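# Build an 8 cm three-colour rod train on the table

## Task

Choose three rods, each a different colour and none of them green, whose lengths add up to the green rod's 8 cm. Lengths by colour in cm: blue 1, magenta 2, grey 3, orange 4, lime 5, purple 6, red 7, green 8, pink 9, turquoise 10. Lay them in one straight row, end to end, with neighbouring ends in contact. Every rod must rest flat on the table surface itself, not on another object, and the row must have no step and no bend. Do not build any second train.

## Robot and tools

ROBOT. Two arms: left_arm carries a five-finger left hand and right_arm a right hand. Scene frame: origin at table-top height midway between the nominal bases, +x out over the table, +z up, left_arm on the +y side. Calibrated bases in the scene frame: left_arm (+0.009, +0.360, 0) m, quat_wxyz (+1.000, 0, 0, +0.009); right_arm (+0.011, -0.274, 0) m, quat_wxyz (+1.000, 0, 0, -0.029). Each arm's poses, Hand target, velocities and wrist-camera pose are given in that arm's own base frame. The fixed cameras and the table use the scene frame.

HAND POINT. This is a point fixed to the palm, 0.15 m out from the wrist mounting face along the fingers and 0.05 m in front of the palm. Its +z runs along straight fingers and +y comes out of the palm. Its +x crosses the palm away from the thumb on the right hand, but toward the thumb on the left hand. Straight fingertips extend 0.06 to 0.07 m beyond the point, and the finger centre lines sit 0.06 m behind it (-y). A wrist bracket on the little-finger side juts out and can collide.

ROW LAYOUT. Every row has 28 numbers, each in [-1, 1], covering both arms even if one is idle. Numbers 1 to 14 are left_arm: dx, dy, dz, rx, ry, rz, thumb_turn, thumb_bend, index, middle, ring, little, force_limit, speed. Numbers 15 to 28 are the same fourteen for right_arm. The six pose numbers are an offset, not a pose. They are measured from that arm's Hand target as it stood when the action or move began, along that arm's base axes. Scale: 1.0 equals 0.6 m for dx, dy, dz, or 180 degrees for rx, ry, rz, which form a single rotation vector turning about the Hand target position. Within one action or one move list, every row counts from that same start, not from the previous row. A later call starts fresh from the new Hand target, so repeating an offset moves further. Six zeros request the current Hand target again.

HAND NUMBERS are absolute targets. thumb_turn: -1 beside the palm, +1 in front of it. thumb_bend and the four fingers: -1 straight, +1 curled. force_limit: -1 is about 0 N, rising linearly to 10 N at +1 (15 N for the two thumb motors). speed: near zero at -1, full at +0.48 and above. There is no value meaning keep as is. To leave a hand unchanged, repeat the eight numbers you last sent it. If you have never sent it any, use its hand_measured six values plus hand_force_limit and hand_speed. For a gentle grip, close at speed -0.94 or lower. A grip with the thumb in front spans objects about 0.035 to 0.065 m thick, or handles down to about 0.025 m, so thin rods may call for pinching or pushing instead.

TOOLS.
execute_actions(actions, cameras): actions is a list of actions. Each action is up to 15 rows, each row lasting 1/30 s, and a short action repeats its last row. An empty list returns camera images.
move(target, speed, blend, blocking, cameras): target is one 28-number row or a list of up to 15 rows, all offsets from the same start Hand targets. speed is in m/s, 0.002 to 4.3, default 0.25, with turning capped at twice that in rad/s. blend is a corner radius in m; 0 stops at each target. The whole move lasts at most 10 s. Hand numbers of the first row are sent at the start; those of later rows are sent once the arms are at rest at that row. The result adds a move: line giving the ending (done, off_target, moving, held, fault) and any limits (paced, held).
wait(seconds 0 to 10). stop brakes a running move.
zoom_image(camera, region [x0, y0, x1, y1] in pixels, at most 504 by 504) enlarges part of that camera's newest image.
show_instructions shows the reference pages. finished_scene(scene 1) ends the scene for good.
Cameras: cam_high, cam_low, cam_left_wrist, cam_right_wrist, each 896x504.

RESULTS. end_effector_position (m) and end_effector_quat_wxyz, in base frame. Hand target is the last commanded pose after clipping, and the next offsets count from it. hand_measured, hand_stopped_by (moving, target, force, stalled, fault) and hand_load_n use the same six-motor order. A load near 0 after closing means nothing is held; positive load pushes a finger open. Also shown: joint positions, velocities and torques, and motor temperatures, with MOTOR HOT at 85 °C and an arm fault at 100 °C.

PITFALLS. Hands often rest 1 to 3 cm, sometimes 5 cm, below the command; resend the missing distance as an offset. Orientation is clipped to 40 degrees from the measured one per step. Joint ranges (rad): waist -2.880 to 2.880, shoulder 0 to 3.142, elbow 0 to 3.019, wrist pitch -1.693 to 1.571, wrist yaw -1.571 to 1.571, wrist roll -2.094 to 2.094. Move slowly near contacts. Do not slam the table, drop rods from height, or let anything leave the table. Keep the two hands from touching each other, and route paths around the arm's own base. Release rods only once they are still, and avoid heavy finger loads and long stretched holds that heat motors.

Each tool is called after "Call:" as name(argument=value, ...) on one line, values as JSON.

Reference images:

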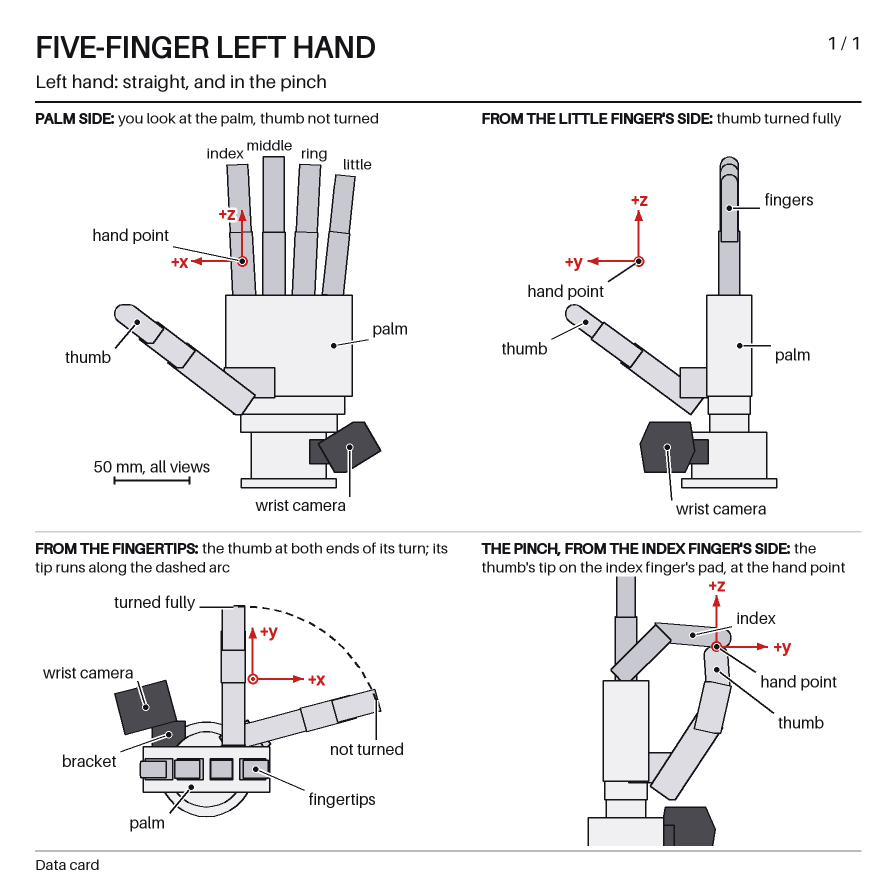

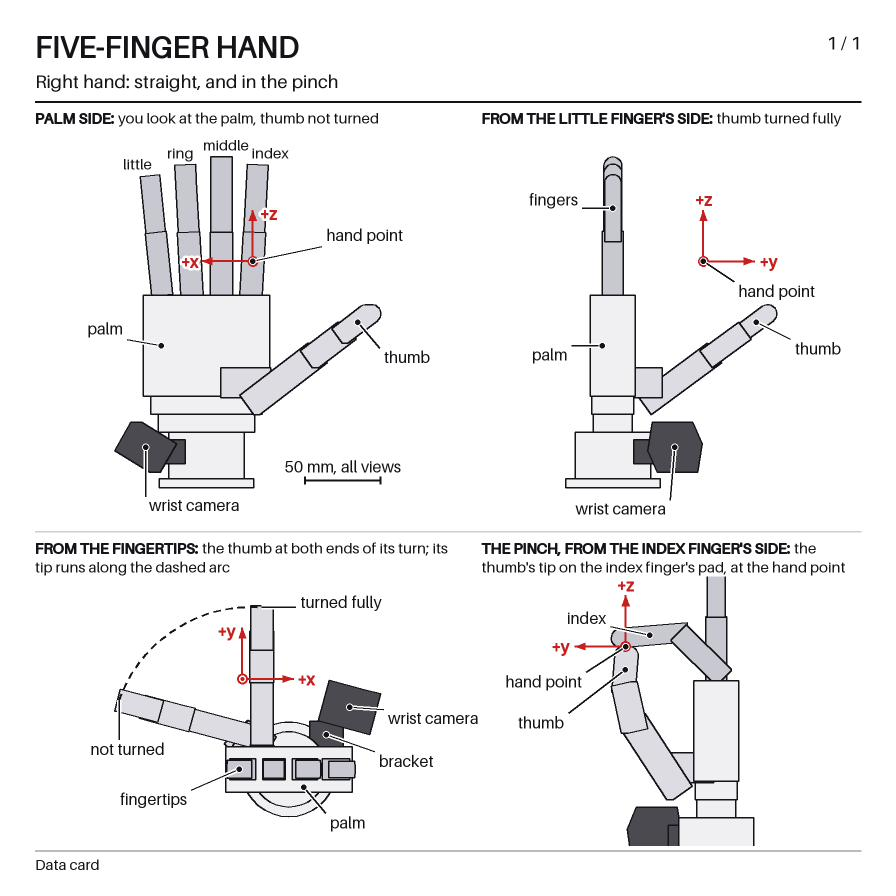

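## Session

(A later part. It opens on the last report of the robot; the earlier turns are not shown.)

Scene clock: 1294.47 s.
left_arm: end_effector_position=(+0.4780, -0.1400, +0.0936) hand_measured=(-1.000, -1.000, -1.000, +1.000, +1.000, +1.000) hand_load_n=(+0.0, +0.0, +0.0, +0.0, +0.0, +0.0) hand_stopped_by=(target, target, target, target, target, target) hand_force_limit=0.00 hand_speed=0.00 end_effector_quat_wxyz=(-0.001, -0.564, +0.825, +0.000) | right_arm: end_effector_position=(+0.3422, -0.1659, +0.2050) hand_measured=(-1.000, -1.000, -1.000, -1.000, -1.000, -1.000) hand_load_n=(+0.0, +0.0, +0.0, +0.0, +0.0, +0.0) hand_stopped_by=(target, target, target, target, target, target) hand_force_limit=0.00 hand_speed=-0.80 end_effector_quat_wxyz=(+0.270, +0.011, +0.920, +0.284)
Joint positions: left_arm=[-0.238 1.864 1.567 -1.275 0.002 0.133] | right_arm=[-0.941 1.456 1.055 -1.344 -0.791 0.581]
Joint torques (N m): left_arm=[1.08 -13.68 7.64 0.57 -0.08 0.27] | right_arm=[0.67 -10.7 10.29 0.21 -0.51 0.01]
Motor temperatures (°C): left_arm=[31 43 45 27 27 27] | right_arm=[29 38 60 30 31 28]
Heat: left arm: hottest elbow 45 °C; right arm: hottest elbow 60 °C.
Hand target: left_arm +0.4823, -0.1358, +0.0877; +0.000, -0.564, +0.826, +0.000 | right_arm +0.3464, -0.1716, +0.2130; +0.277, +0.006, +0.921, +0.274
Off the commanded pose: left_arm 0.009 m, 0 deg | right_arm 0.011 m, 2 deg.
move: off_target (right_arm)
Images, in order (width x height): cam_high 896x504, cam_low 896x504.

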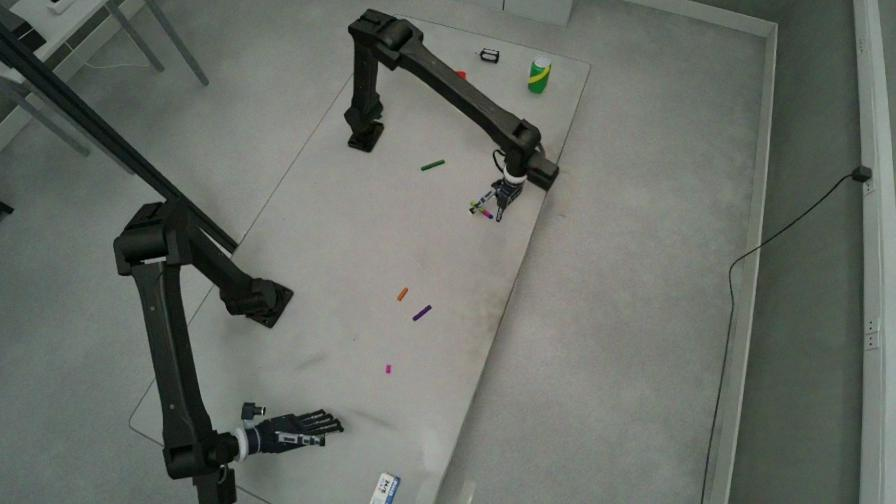

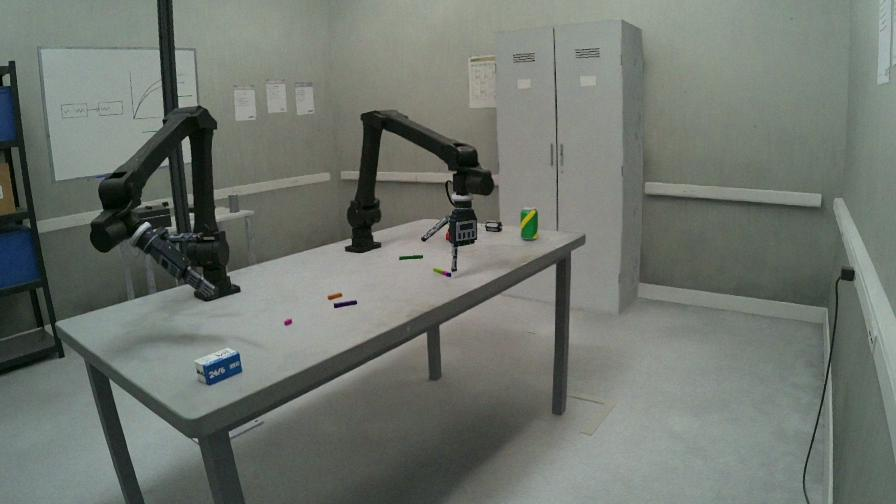

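Call:
move(target=[0.0,0.0,-0.0283,0,0,0,-1,-1,-1,1,1,1,0.0,0.0,0,0,0,0,0,0,-1,-1,-1,-1,-1,-1,0.0,-0.8], speed=0.05, cameras=["cam_low"])

Call:
zoom_image(camera="cam_low", region=[420, 240, 480, 290])

Scene clock: 1299.87 s.
left_arm: end_effector_position=(+0.4782, -0.1401, +0.0771) hand_measured=(-1.000, -1.000, -1.000, +1.000, +1.000, +1.000) hand_load_n=(+0.0, -0.5, +0.0, +0.0, +0.0, +0.0) hand_stopped_by=(target, target, target, target, target, target) hand_force_limit=0.00 hand_speed=0.00 end_effector_quat_wxyz=(-0.001, -0.564, +0.825, -0.001) | right_arm: end_effector_position=(+0.3422, -0.1659, +0.2050) hand_measured=(-1.000, -1.000, -1.000, -1.000, -1.000, -1.000) hand_load_n=(+0.0, -0.5, +0.0, +0.0, +0.0, +0.0) hand_stopped_by=(target, target, target, target, target, target) hand_force_limit=0.00 hand_speed=-0.80 end_effector_quat_wxyz=(+0.270, +0.011, +0.920, +0.284)
Joint positions: left_arm=[-0.238 1.877 1.542 -1.235 0.002 0.133] | right_arm=[-0.941 1.456 1.055 -1.344 -0.791 0.581]
Joint torques (N m): left_arm=[1.26 -13.45 7.54 0.65 -0.08 0.23] | right_arm=[0.67 -10.64 10.29 0.2 -0.5 0.01]
Motor temperatures (°C): left_arm=[31 43 44 27 27 27] | right_arm=[29 38 60 30 31 28]
Heat: left arm: hottest elbow 44 °C; right arm: hottest elbow 60 °C.
Hand target: left_arm +0.4822, -0.1358, +0.0706; +0.000, -0.564, +0.826, +0.000 | right_arm +0.3464, -0.1716, +0.2130; +0.277, +0.006, +0.921, +0.274
Off the commanded pose: left_arm 0.009 m, 0 deg | right_arm 0.011 m, 2 deg.
move: off_target (right_arm)
Images, in order (width x height): cam_low 896x504.

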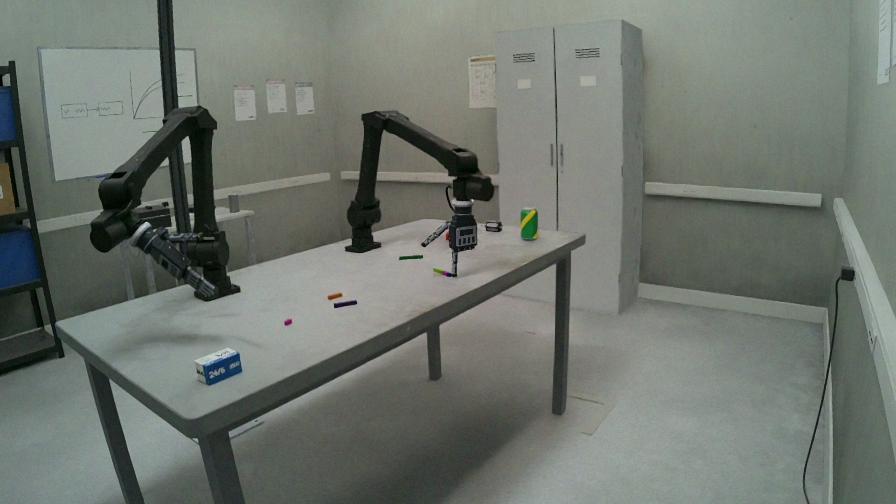

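Scaled by 8.400 from the camera's 896x504 image, which has a finer 1280x720 frame.

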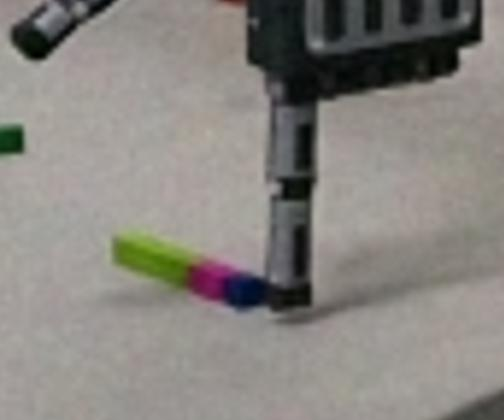

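Call:
move(target=[-0.0187,0.0073,0,0,0,0,-1,-1,-1,1,1,1,0.0,0.0,0,0,0,0,0,0,-1,-1,-1,-1,-1,-1,0.0,-0.8], speed=0.04, cameras=["cam_low", "cam_high"])

Call:
zoom_image(camera="cam_low", region=[420, 240, 480, 290])

Call:
zoom_image(camera="cam_high", region=[460, 190, 510, 230])

Scene clock: 1304.93 s.
left_arm: end_effector_position=(+0.4709, -0.1370, +0.0723) hand_measured=(-1.000, -1.000, -1.000, +1.000, +1.000, +1.000) hand_load_n=(+0.0, -0.5, +0.0, +0.0, +0.0, +0.0) hand_stopped_by=(target, target, target, target, target, target) hand_force_limit=0.00 hand_speed=0.00 end_effector_quat_wxyz=(-0.001, -0.565, +0.825, +0.000) | right_arm: end_effector_position=(+0.3422, -0.1659, +0.2050) hand_measured=(-1.000, -1.000, -1.000, -1.000, -1.000, -1.000) hand_load_n=(+0.0, +0.0, +0.0, +0.0, +0.0, +0.0) hand_stopped_by=(target, target, target, target, target, target) hand_force_limit=0.00 hand_speed=-0.80 end_effector_quat_wxyz=(+0.270, +0.011, +0.920, +0.284)
Joint positions: left_arm=[-0.236 1.863 1.507 -1.216 0.002 0.135] | right_arm=[-0.941 1.456 1.055 -1.344 -0.791 0.581]
Joint torques (N m): left_arm=[1.32 -14.21 6.71 0.46 -0.09 0.28] | right_arm=[0.73 -10.64 10.32 0.23 -0.51 0]
Motor temperatures (°C): left_arm=[31 43 44 27 27 27] | right_arm=[29 38 60 30 31 28]
Heat: left arm: hottest elbow 44 °C; right arm: hottest elbow 60 °C.
Hand target: left_arm +0.4710, -0.1314, +0.0707; +0.000, -0.564, +0.826, +0.000 | right_arm +0.3464, -0.1716, +0.2130; +0.277, +0.006, +0.921, +0.274
Off the commanded pose: left_arm 0.006 m, 0 deg | right_arm 0.011 m, 2 deg.
move: off_target (right_arm)
Images, in order (width x height): cam_high 896x504, cam_low 896x504.

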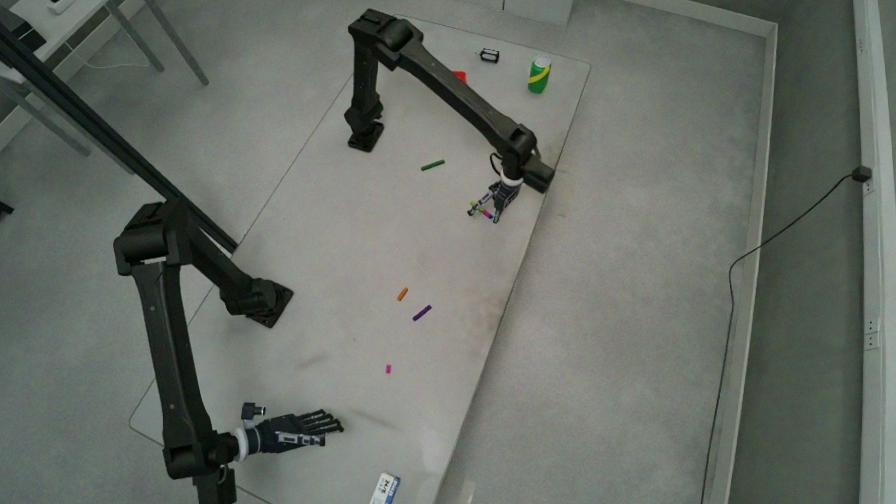

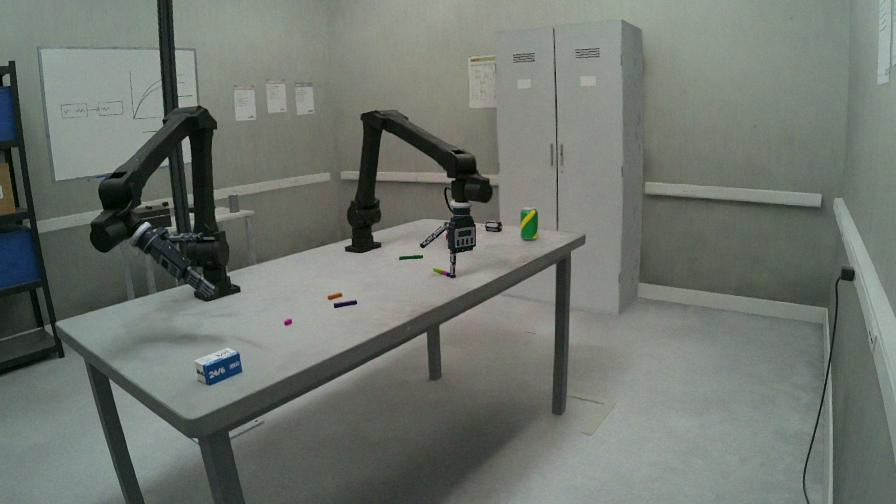

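Scaled by 8.400 from the camera's 896x504 image, which has a finer 1280x720 frame.

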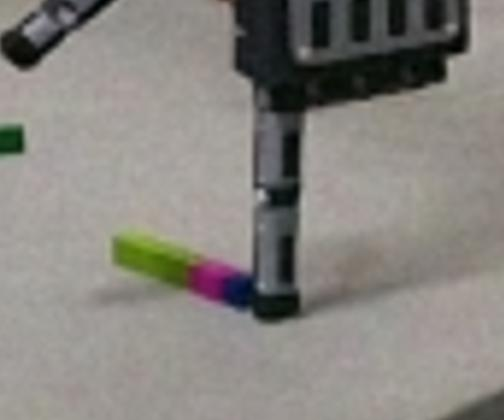

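Scaled by 10.080 from the camera's 896x504 image, which has a finer 1280x720 frame.

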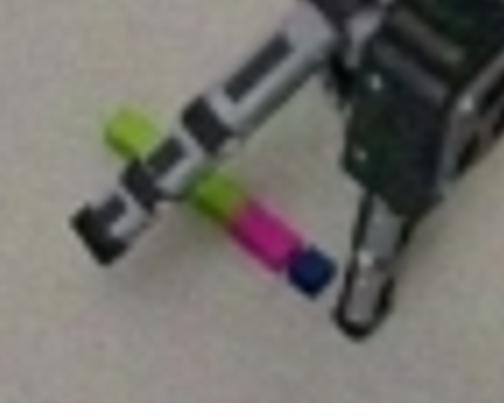

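Call:
move(target=[-0.0187,0.0073,0.005,0,0,0,-1,-1,-1,1,1,1,0.0,0.0,0,0,0,0,0,0,-1,-1,-1,-1,-1,-1,0.0,-0.8], speed=0.03, cameras=["cam_low", "cam_high"])

Call:
zoom_image(camera="cam_low", region=[420, 240, 480, 290])

Call:
zoom_image(camera="cam_high", region=[460, 190, 510, 230])

Scene clock: 1309.87 s.
left_arm: end_effector_position=(+0.4580, -0.1324, +0.0726) hand_measured=(-1.000, -1.000, -1.000, +1.000, +1.000, +1.000) hand_load_n=(+0.0, +0.0, +0.0, +0.0, +0.0, +0.0) hand_stopped_by=(target, target, target, target, target, target) hand_force_limit=0.00 hand_speed=0.00 end_effector_quat_wxyz=(-0.004, -0.564, +0.825, +0.003) | right_arm: end_effector_position=(+0.3422, -0.1659, +0.2050) hand_measured=(-1.000, -1.000, -1.000, -1.000, -1.000, -1.000) hand_load_n=(+0.0, -0.5, +0.0, +0.0, +0.0, +0.0) hand_stopped_by=(target, target, target, target, target, target) hand_force_limit=0.00 hand_speed=-0.80 end_effector_quat_wxyz=(+0.270, +0.011, +0.920, +0.284)
Joint positions: left_arm=[-0.233 1.836 1.466 -1.211 0.002 0.138] | right_arm=[-0.941 1.456 1.055 -1.344 -0.791 0.581]
Joint torques (N m): left_arm=[1.44 -13.98 6.91 0.47 -0.08 0.25] | right_arm=[0.67 -10.58 10.28 0.23 -0.51 0.01]
Motor temperatures (°C): left_arm=[31 43 44 27 27 27] | right_arm=[29 38 60 30 31 28]
Heat: left arm: hottest elbow 44 °C; right arm: hottest elbow 60 °C.
Hand target: left_arm +0.4598, -0.1271, +0.0737; +0.000, -0.564, +0.826, +0.000 | right_arm +0.3464, -0.1716, +0.2130; +0.277, +0.006, +0.921, +0.274
Off the commanded pose: left_arm 0.006 m, 1 deg | right_arm 0.011 m, 2 deg.
move: off_target (right_arm)
Images, in order (width x height): cam_high 896x504, cam_low 896x504.

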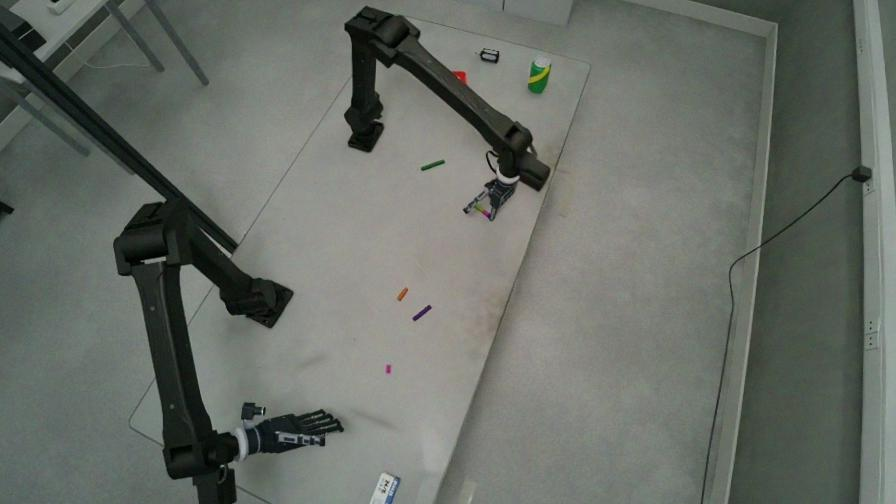

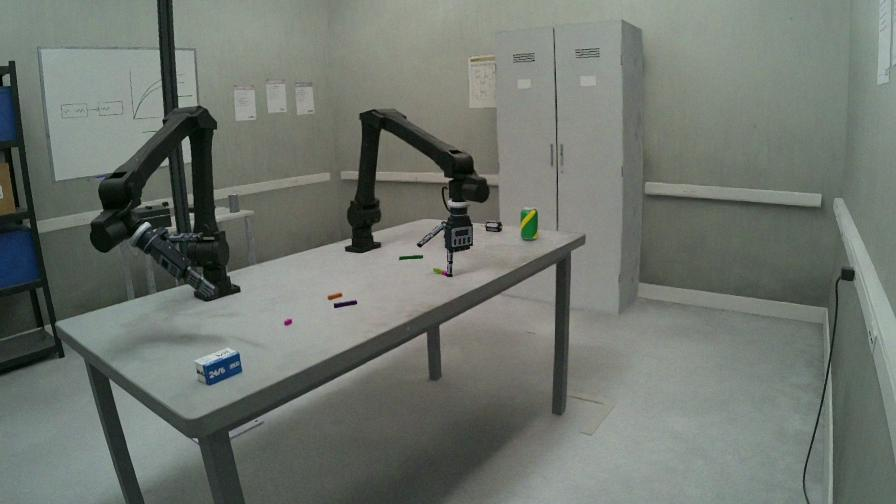

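Scaled by 8.400 from the camera's 896x504 image, which has a finer 1280x720 frame.

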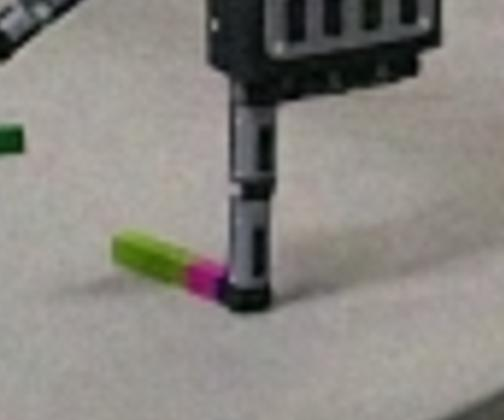

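Scaled by 10.080 from the camera's 896x504 image, which has a finer 1280x720 frame.

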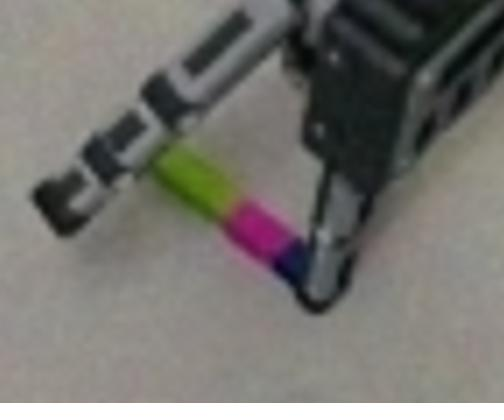

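Call:
move(target=[-0.0070,0.0027,0.002,0,0,0,-1,-1,-1,1,1,1,0.0,0.0,0,0,0,0,0,0,-1,-1,-1,-1,-1,-1,0.0,-0.8], speed=0.03, cameras=["cam_low", "cam_high", "cam_left_wrist"])

Call:
zoom_image(camera="cam_low", region=[420, 240, 480, 290])

Call:
zoom_image(camera="cam_high", region=[460, 190, 510, 230])

Scene clock: 1313.53 s.
left_arm: end_effector_position=(+0.4529, -0.1305, +0.0728) hand_measured=(-1.000, -1.000, -1.000, +1.000, +1.000, +1.000) hand_load_n=(+0.0, +0.0, +0.0, +0.0, +0.0, +0.0) hand_stopped_by=(target, target, target, target, target, target) hand_force_limit=0.00 hand_speed=0.00 end_effector_quat_wxyz=(-0.006, -0.564, +0.826, +0.005) | right_arm: end_effector_position=(+0.3422, -0.1659, +0.2050) hand_measured=(-1.000, -1.000, -1.000, -1.000, -1.000, -1.000) hand_load_n=(+0.0, +0.0, +0.0, +0.0, +0.0, +0.0) hand_stopped_by=(target, target, target, target, target, target) hand_force_limit=0.00 hand_speed=-0.80 end_effector_quat_wxyz=(+0.270, +0.011, +0.920, +0.284)
Joint positions: left_arm=[-0.232 1.826 1.451 -1.21 0.002 0.14] | right_arm=[-0.941 1.456 1.055 -1.344 -0.791 0.581]
Joint torques (N m): left_arm=[1.32 -14.15 6.93 0.54 -0.07 0.24] | right_arm=[0.73 -10.58 10.3 0.23 -0.51 0]
Motor temperatures (°C): left_arm=[31 44 44 27 27 27] | right_arm=[29 38 60 30 31 28]
Heat: left arm: hottest shoulder 44 °C; right arm: hottest elbow 60 °C.
Hand target: left_arm +0.4555, -0.1255, +0.0749; +0.000, -0.564, +0.826, +0.000 | right_arm +0.3464, -0.1716, +0.2130; +0.277, +0.006, +0.921, +0.274
Off the commanded pose: left_arm 0.006 m, 1 deg | right_arm 0.011 m, 2 deg.
move: off_target (right_arm)
camera_calibration:
cam_left_wrist: T_world_to_cam=[[0.840991, -0.540769, 0.0174065, -0.459728], [-0.462789, -0.702306, 0.540918, 0.0736074], [-0.280287, -0.462962, -0.840895, 0.241762], [0, 0, 0, 1]] pos_world=[0.488454, -0.0849851, 0.171483]
Images, in order (width x height): cam_high 896x504, cam_low 896x504, cam_left_wrist 896x504.

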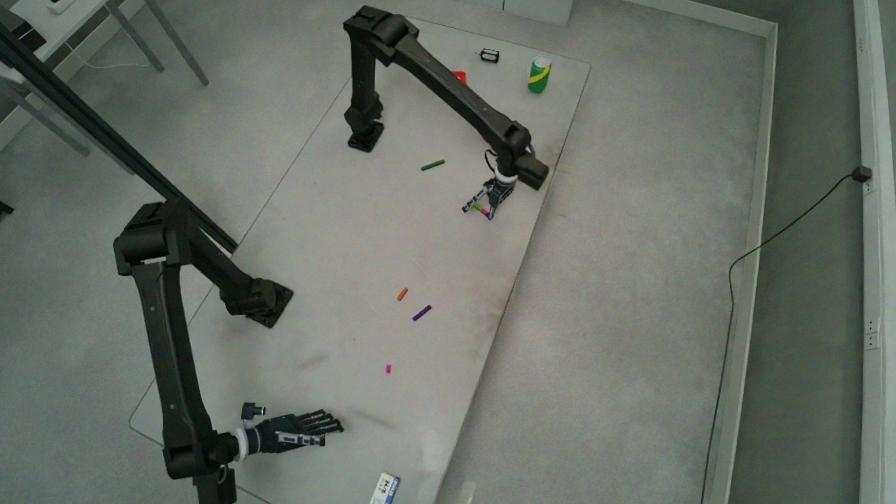

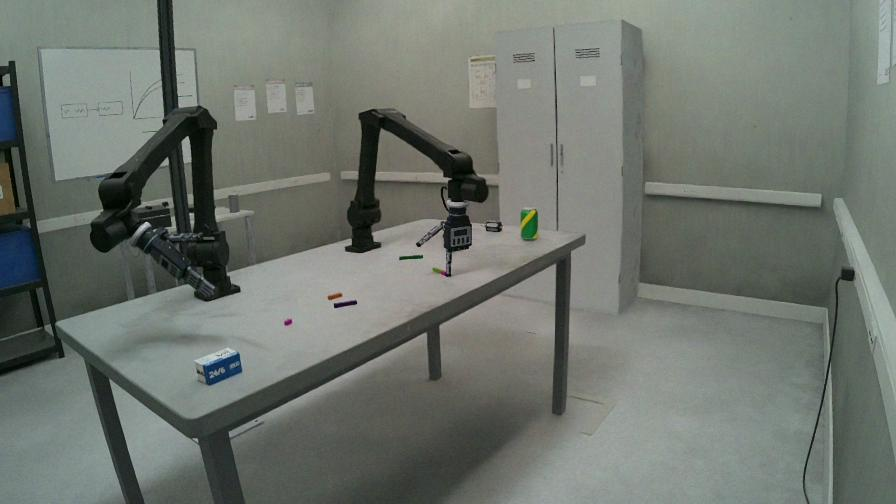

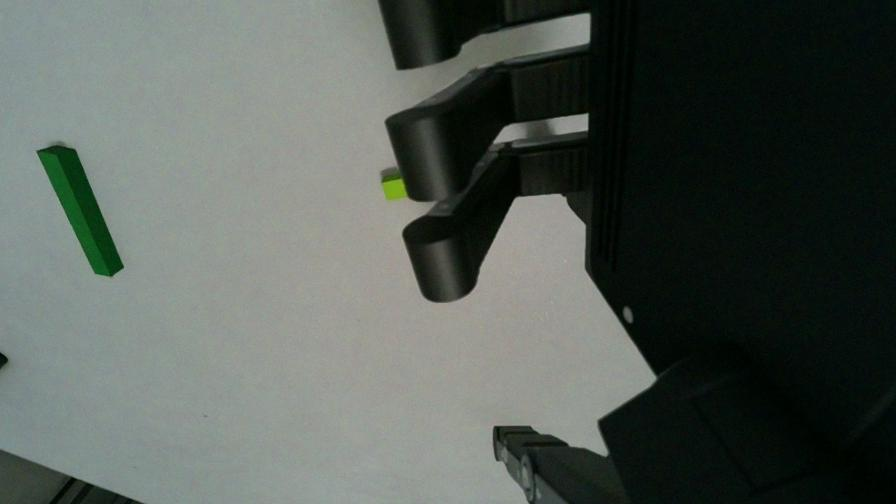

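Scaled by 8.400 from the camera's 896x504 image, which has a finer 1280x720 frame.

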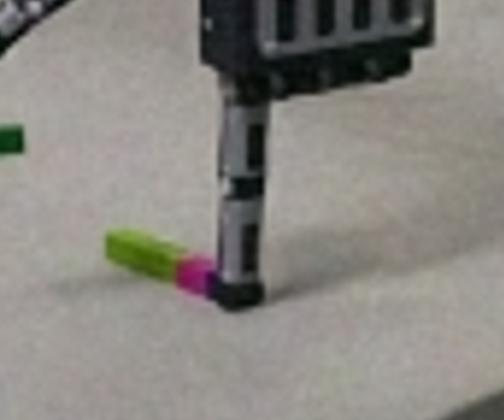

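Scaled by 10.080 from the camera's 896x504 image, which has a finer 1280x720 frame.

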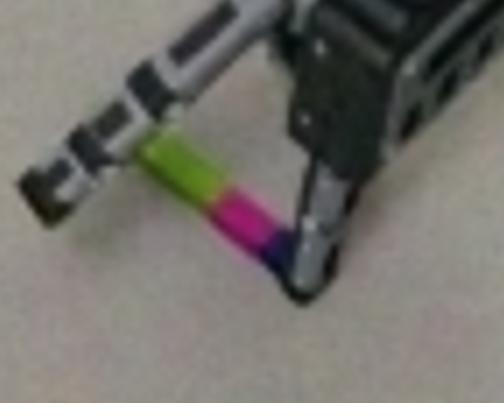

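Call:
move(target=[[0.031,-0.0122,0.005,0,0,0,-1,-1,-1,1,1,1,0.0,0.0,0,0,0,0,0,0,-1,-1,-1,-1,-1,-1,0.0,-0.8],[0.1408,-0.0742,0.045,0,0,0,-1,-1,-1,1,1,1,0.0,0.0,0,0,0,0,0,0,-1,-1,-1,-1,-1,-1,0.0,-0.8]], speed=[0.06,0.12], blend=[0.005,0], cameras=["cam_left_wrist"])

Scene clock: 1319.13 s.
left_arm: end_effector_position=(+0.5304, -0.1644, +0.0971) hand_measured=(-1.000, -1.000, -1.000, +1.000, +1.000, +1.000) hand_load_n=(+0.0, +0.0, +0.0, +0.0, +0.0, +0.0) hand_stopped_by=(target, target, target, target, target, target) hand_force_limit=0.00 hand_speed=0.00 end_effector_quat_wxyz=(-0.005, -0.563, +0.826, +0.005) | right_arm: end_effector_position=(+0.3422, -0.1659, +0.2050) hand_measured=(-1.000, -1.000, -1.000, -1.000, -1.000, -1.000) hand_load_n=(+0.5, +0.0, +0.0, +0.0, +0.0, +0.0) hand_stopped_by=(target, target, target, target, target, target) hand_force_limit=0.00 hand_speed=-0.80 end_effector_quat_wxyz=(+0.270, +0.011, +0.920, +0.284)
Joint positions: left_arm=[-0.257 2.021 1.817 -1.38 0.002 0.118] | right_arm=[-0.941 1.456 1.055 -1.344 -0.791 0.581]
Joint torques (N m): left_arm=[0.26 -15.15 10.88 -0.24 -0.06 0.02] | right_arm=[0.79 -10.58 10.3 0.2 -0.5 0]
Motor temperatures (°C): left_arm=[31 44 44 27 27 27] | right_arm=[29 38 60 30 31 28]
Heat: left arm: hottest shoulder 44 °C; right arm: hottest elbow 60 °C.
Hand target: left_arm +0.5401, -0.1699, +0.1018; +0.000, -0.564, +0.826, +0.000 | right_arm +0.3464, -0.1716, +0.2130; +0.277, +0.006, +0.921, +0.274
Off the commanded pose: left_arm 0.012 m, 1 deg | right_arm 0.011 m, 2 deg.
move: off_target (left_arm, right_arm)
camera_calibration:
cam_left_wrist: T_world_to_cam=[[0.839122, -0.543659, 0.0176092, -0.543128], [-0.465383, -0.700793, 0.540655, 0.0741978], [-0.281591, -0.46187, -0.84106, 0.269106], [0, 0, 0, 1]] pos_world=[0.566059, -0.118987, 0.195783]
Images, in order (width x height): cam_left_wrist 896x504.

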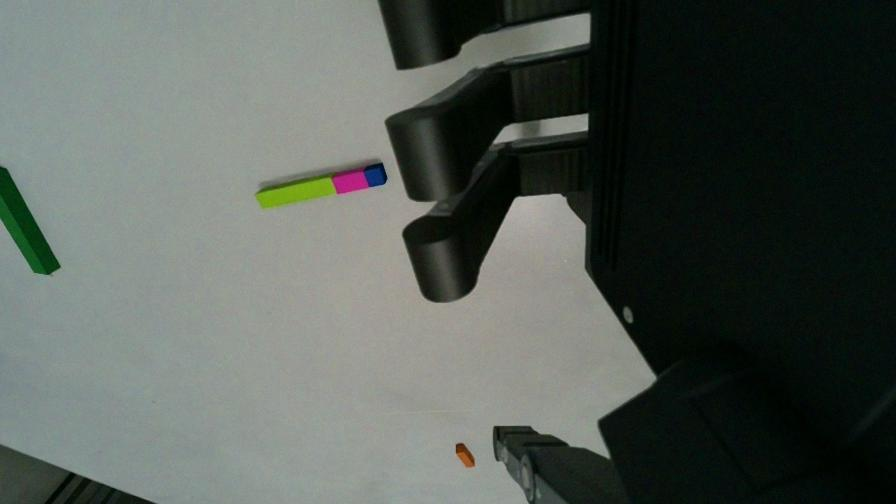

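Call:
zoom_image(camera="cam_left_wrist", region=[250, 140, 400, 220])

Call:
zoom_image(camera="cam_left_wrist", region=[320, 150, 400, 210])

Scaled by 3.360 from the camera's 896x504 image, which has a finer 1280x720 frame.

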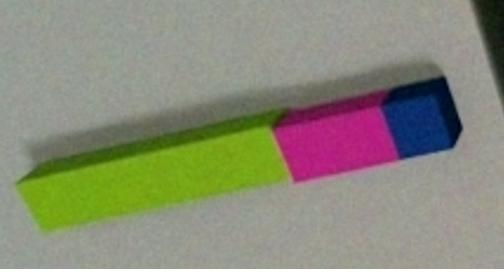

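Scaled by 6.300 from the camera's 896x504 image, which has a finer 1280x720 frame.

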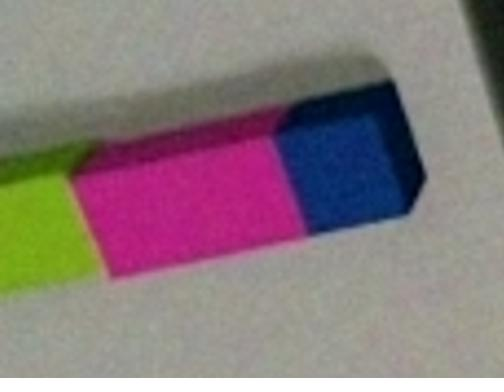

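Call:
finished_scene(scene=1)

The scene is finished: the task was done.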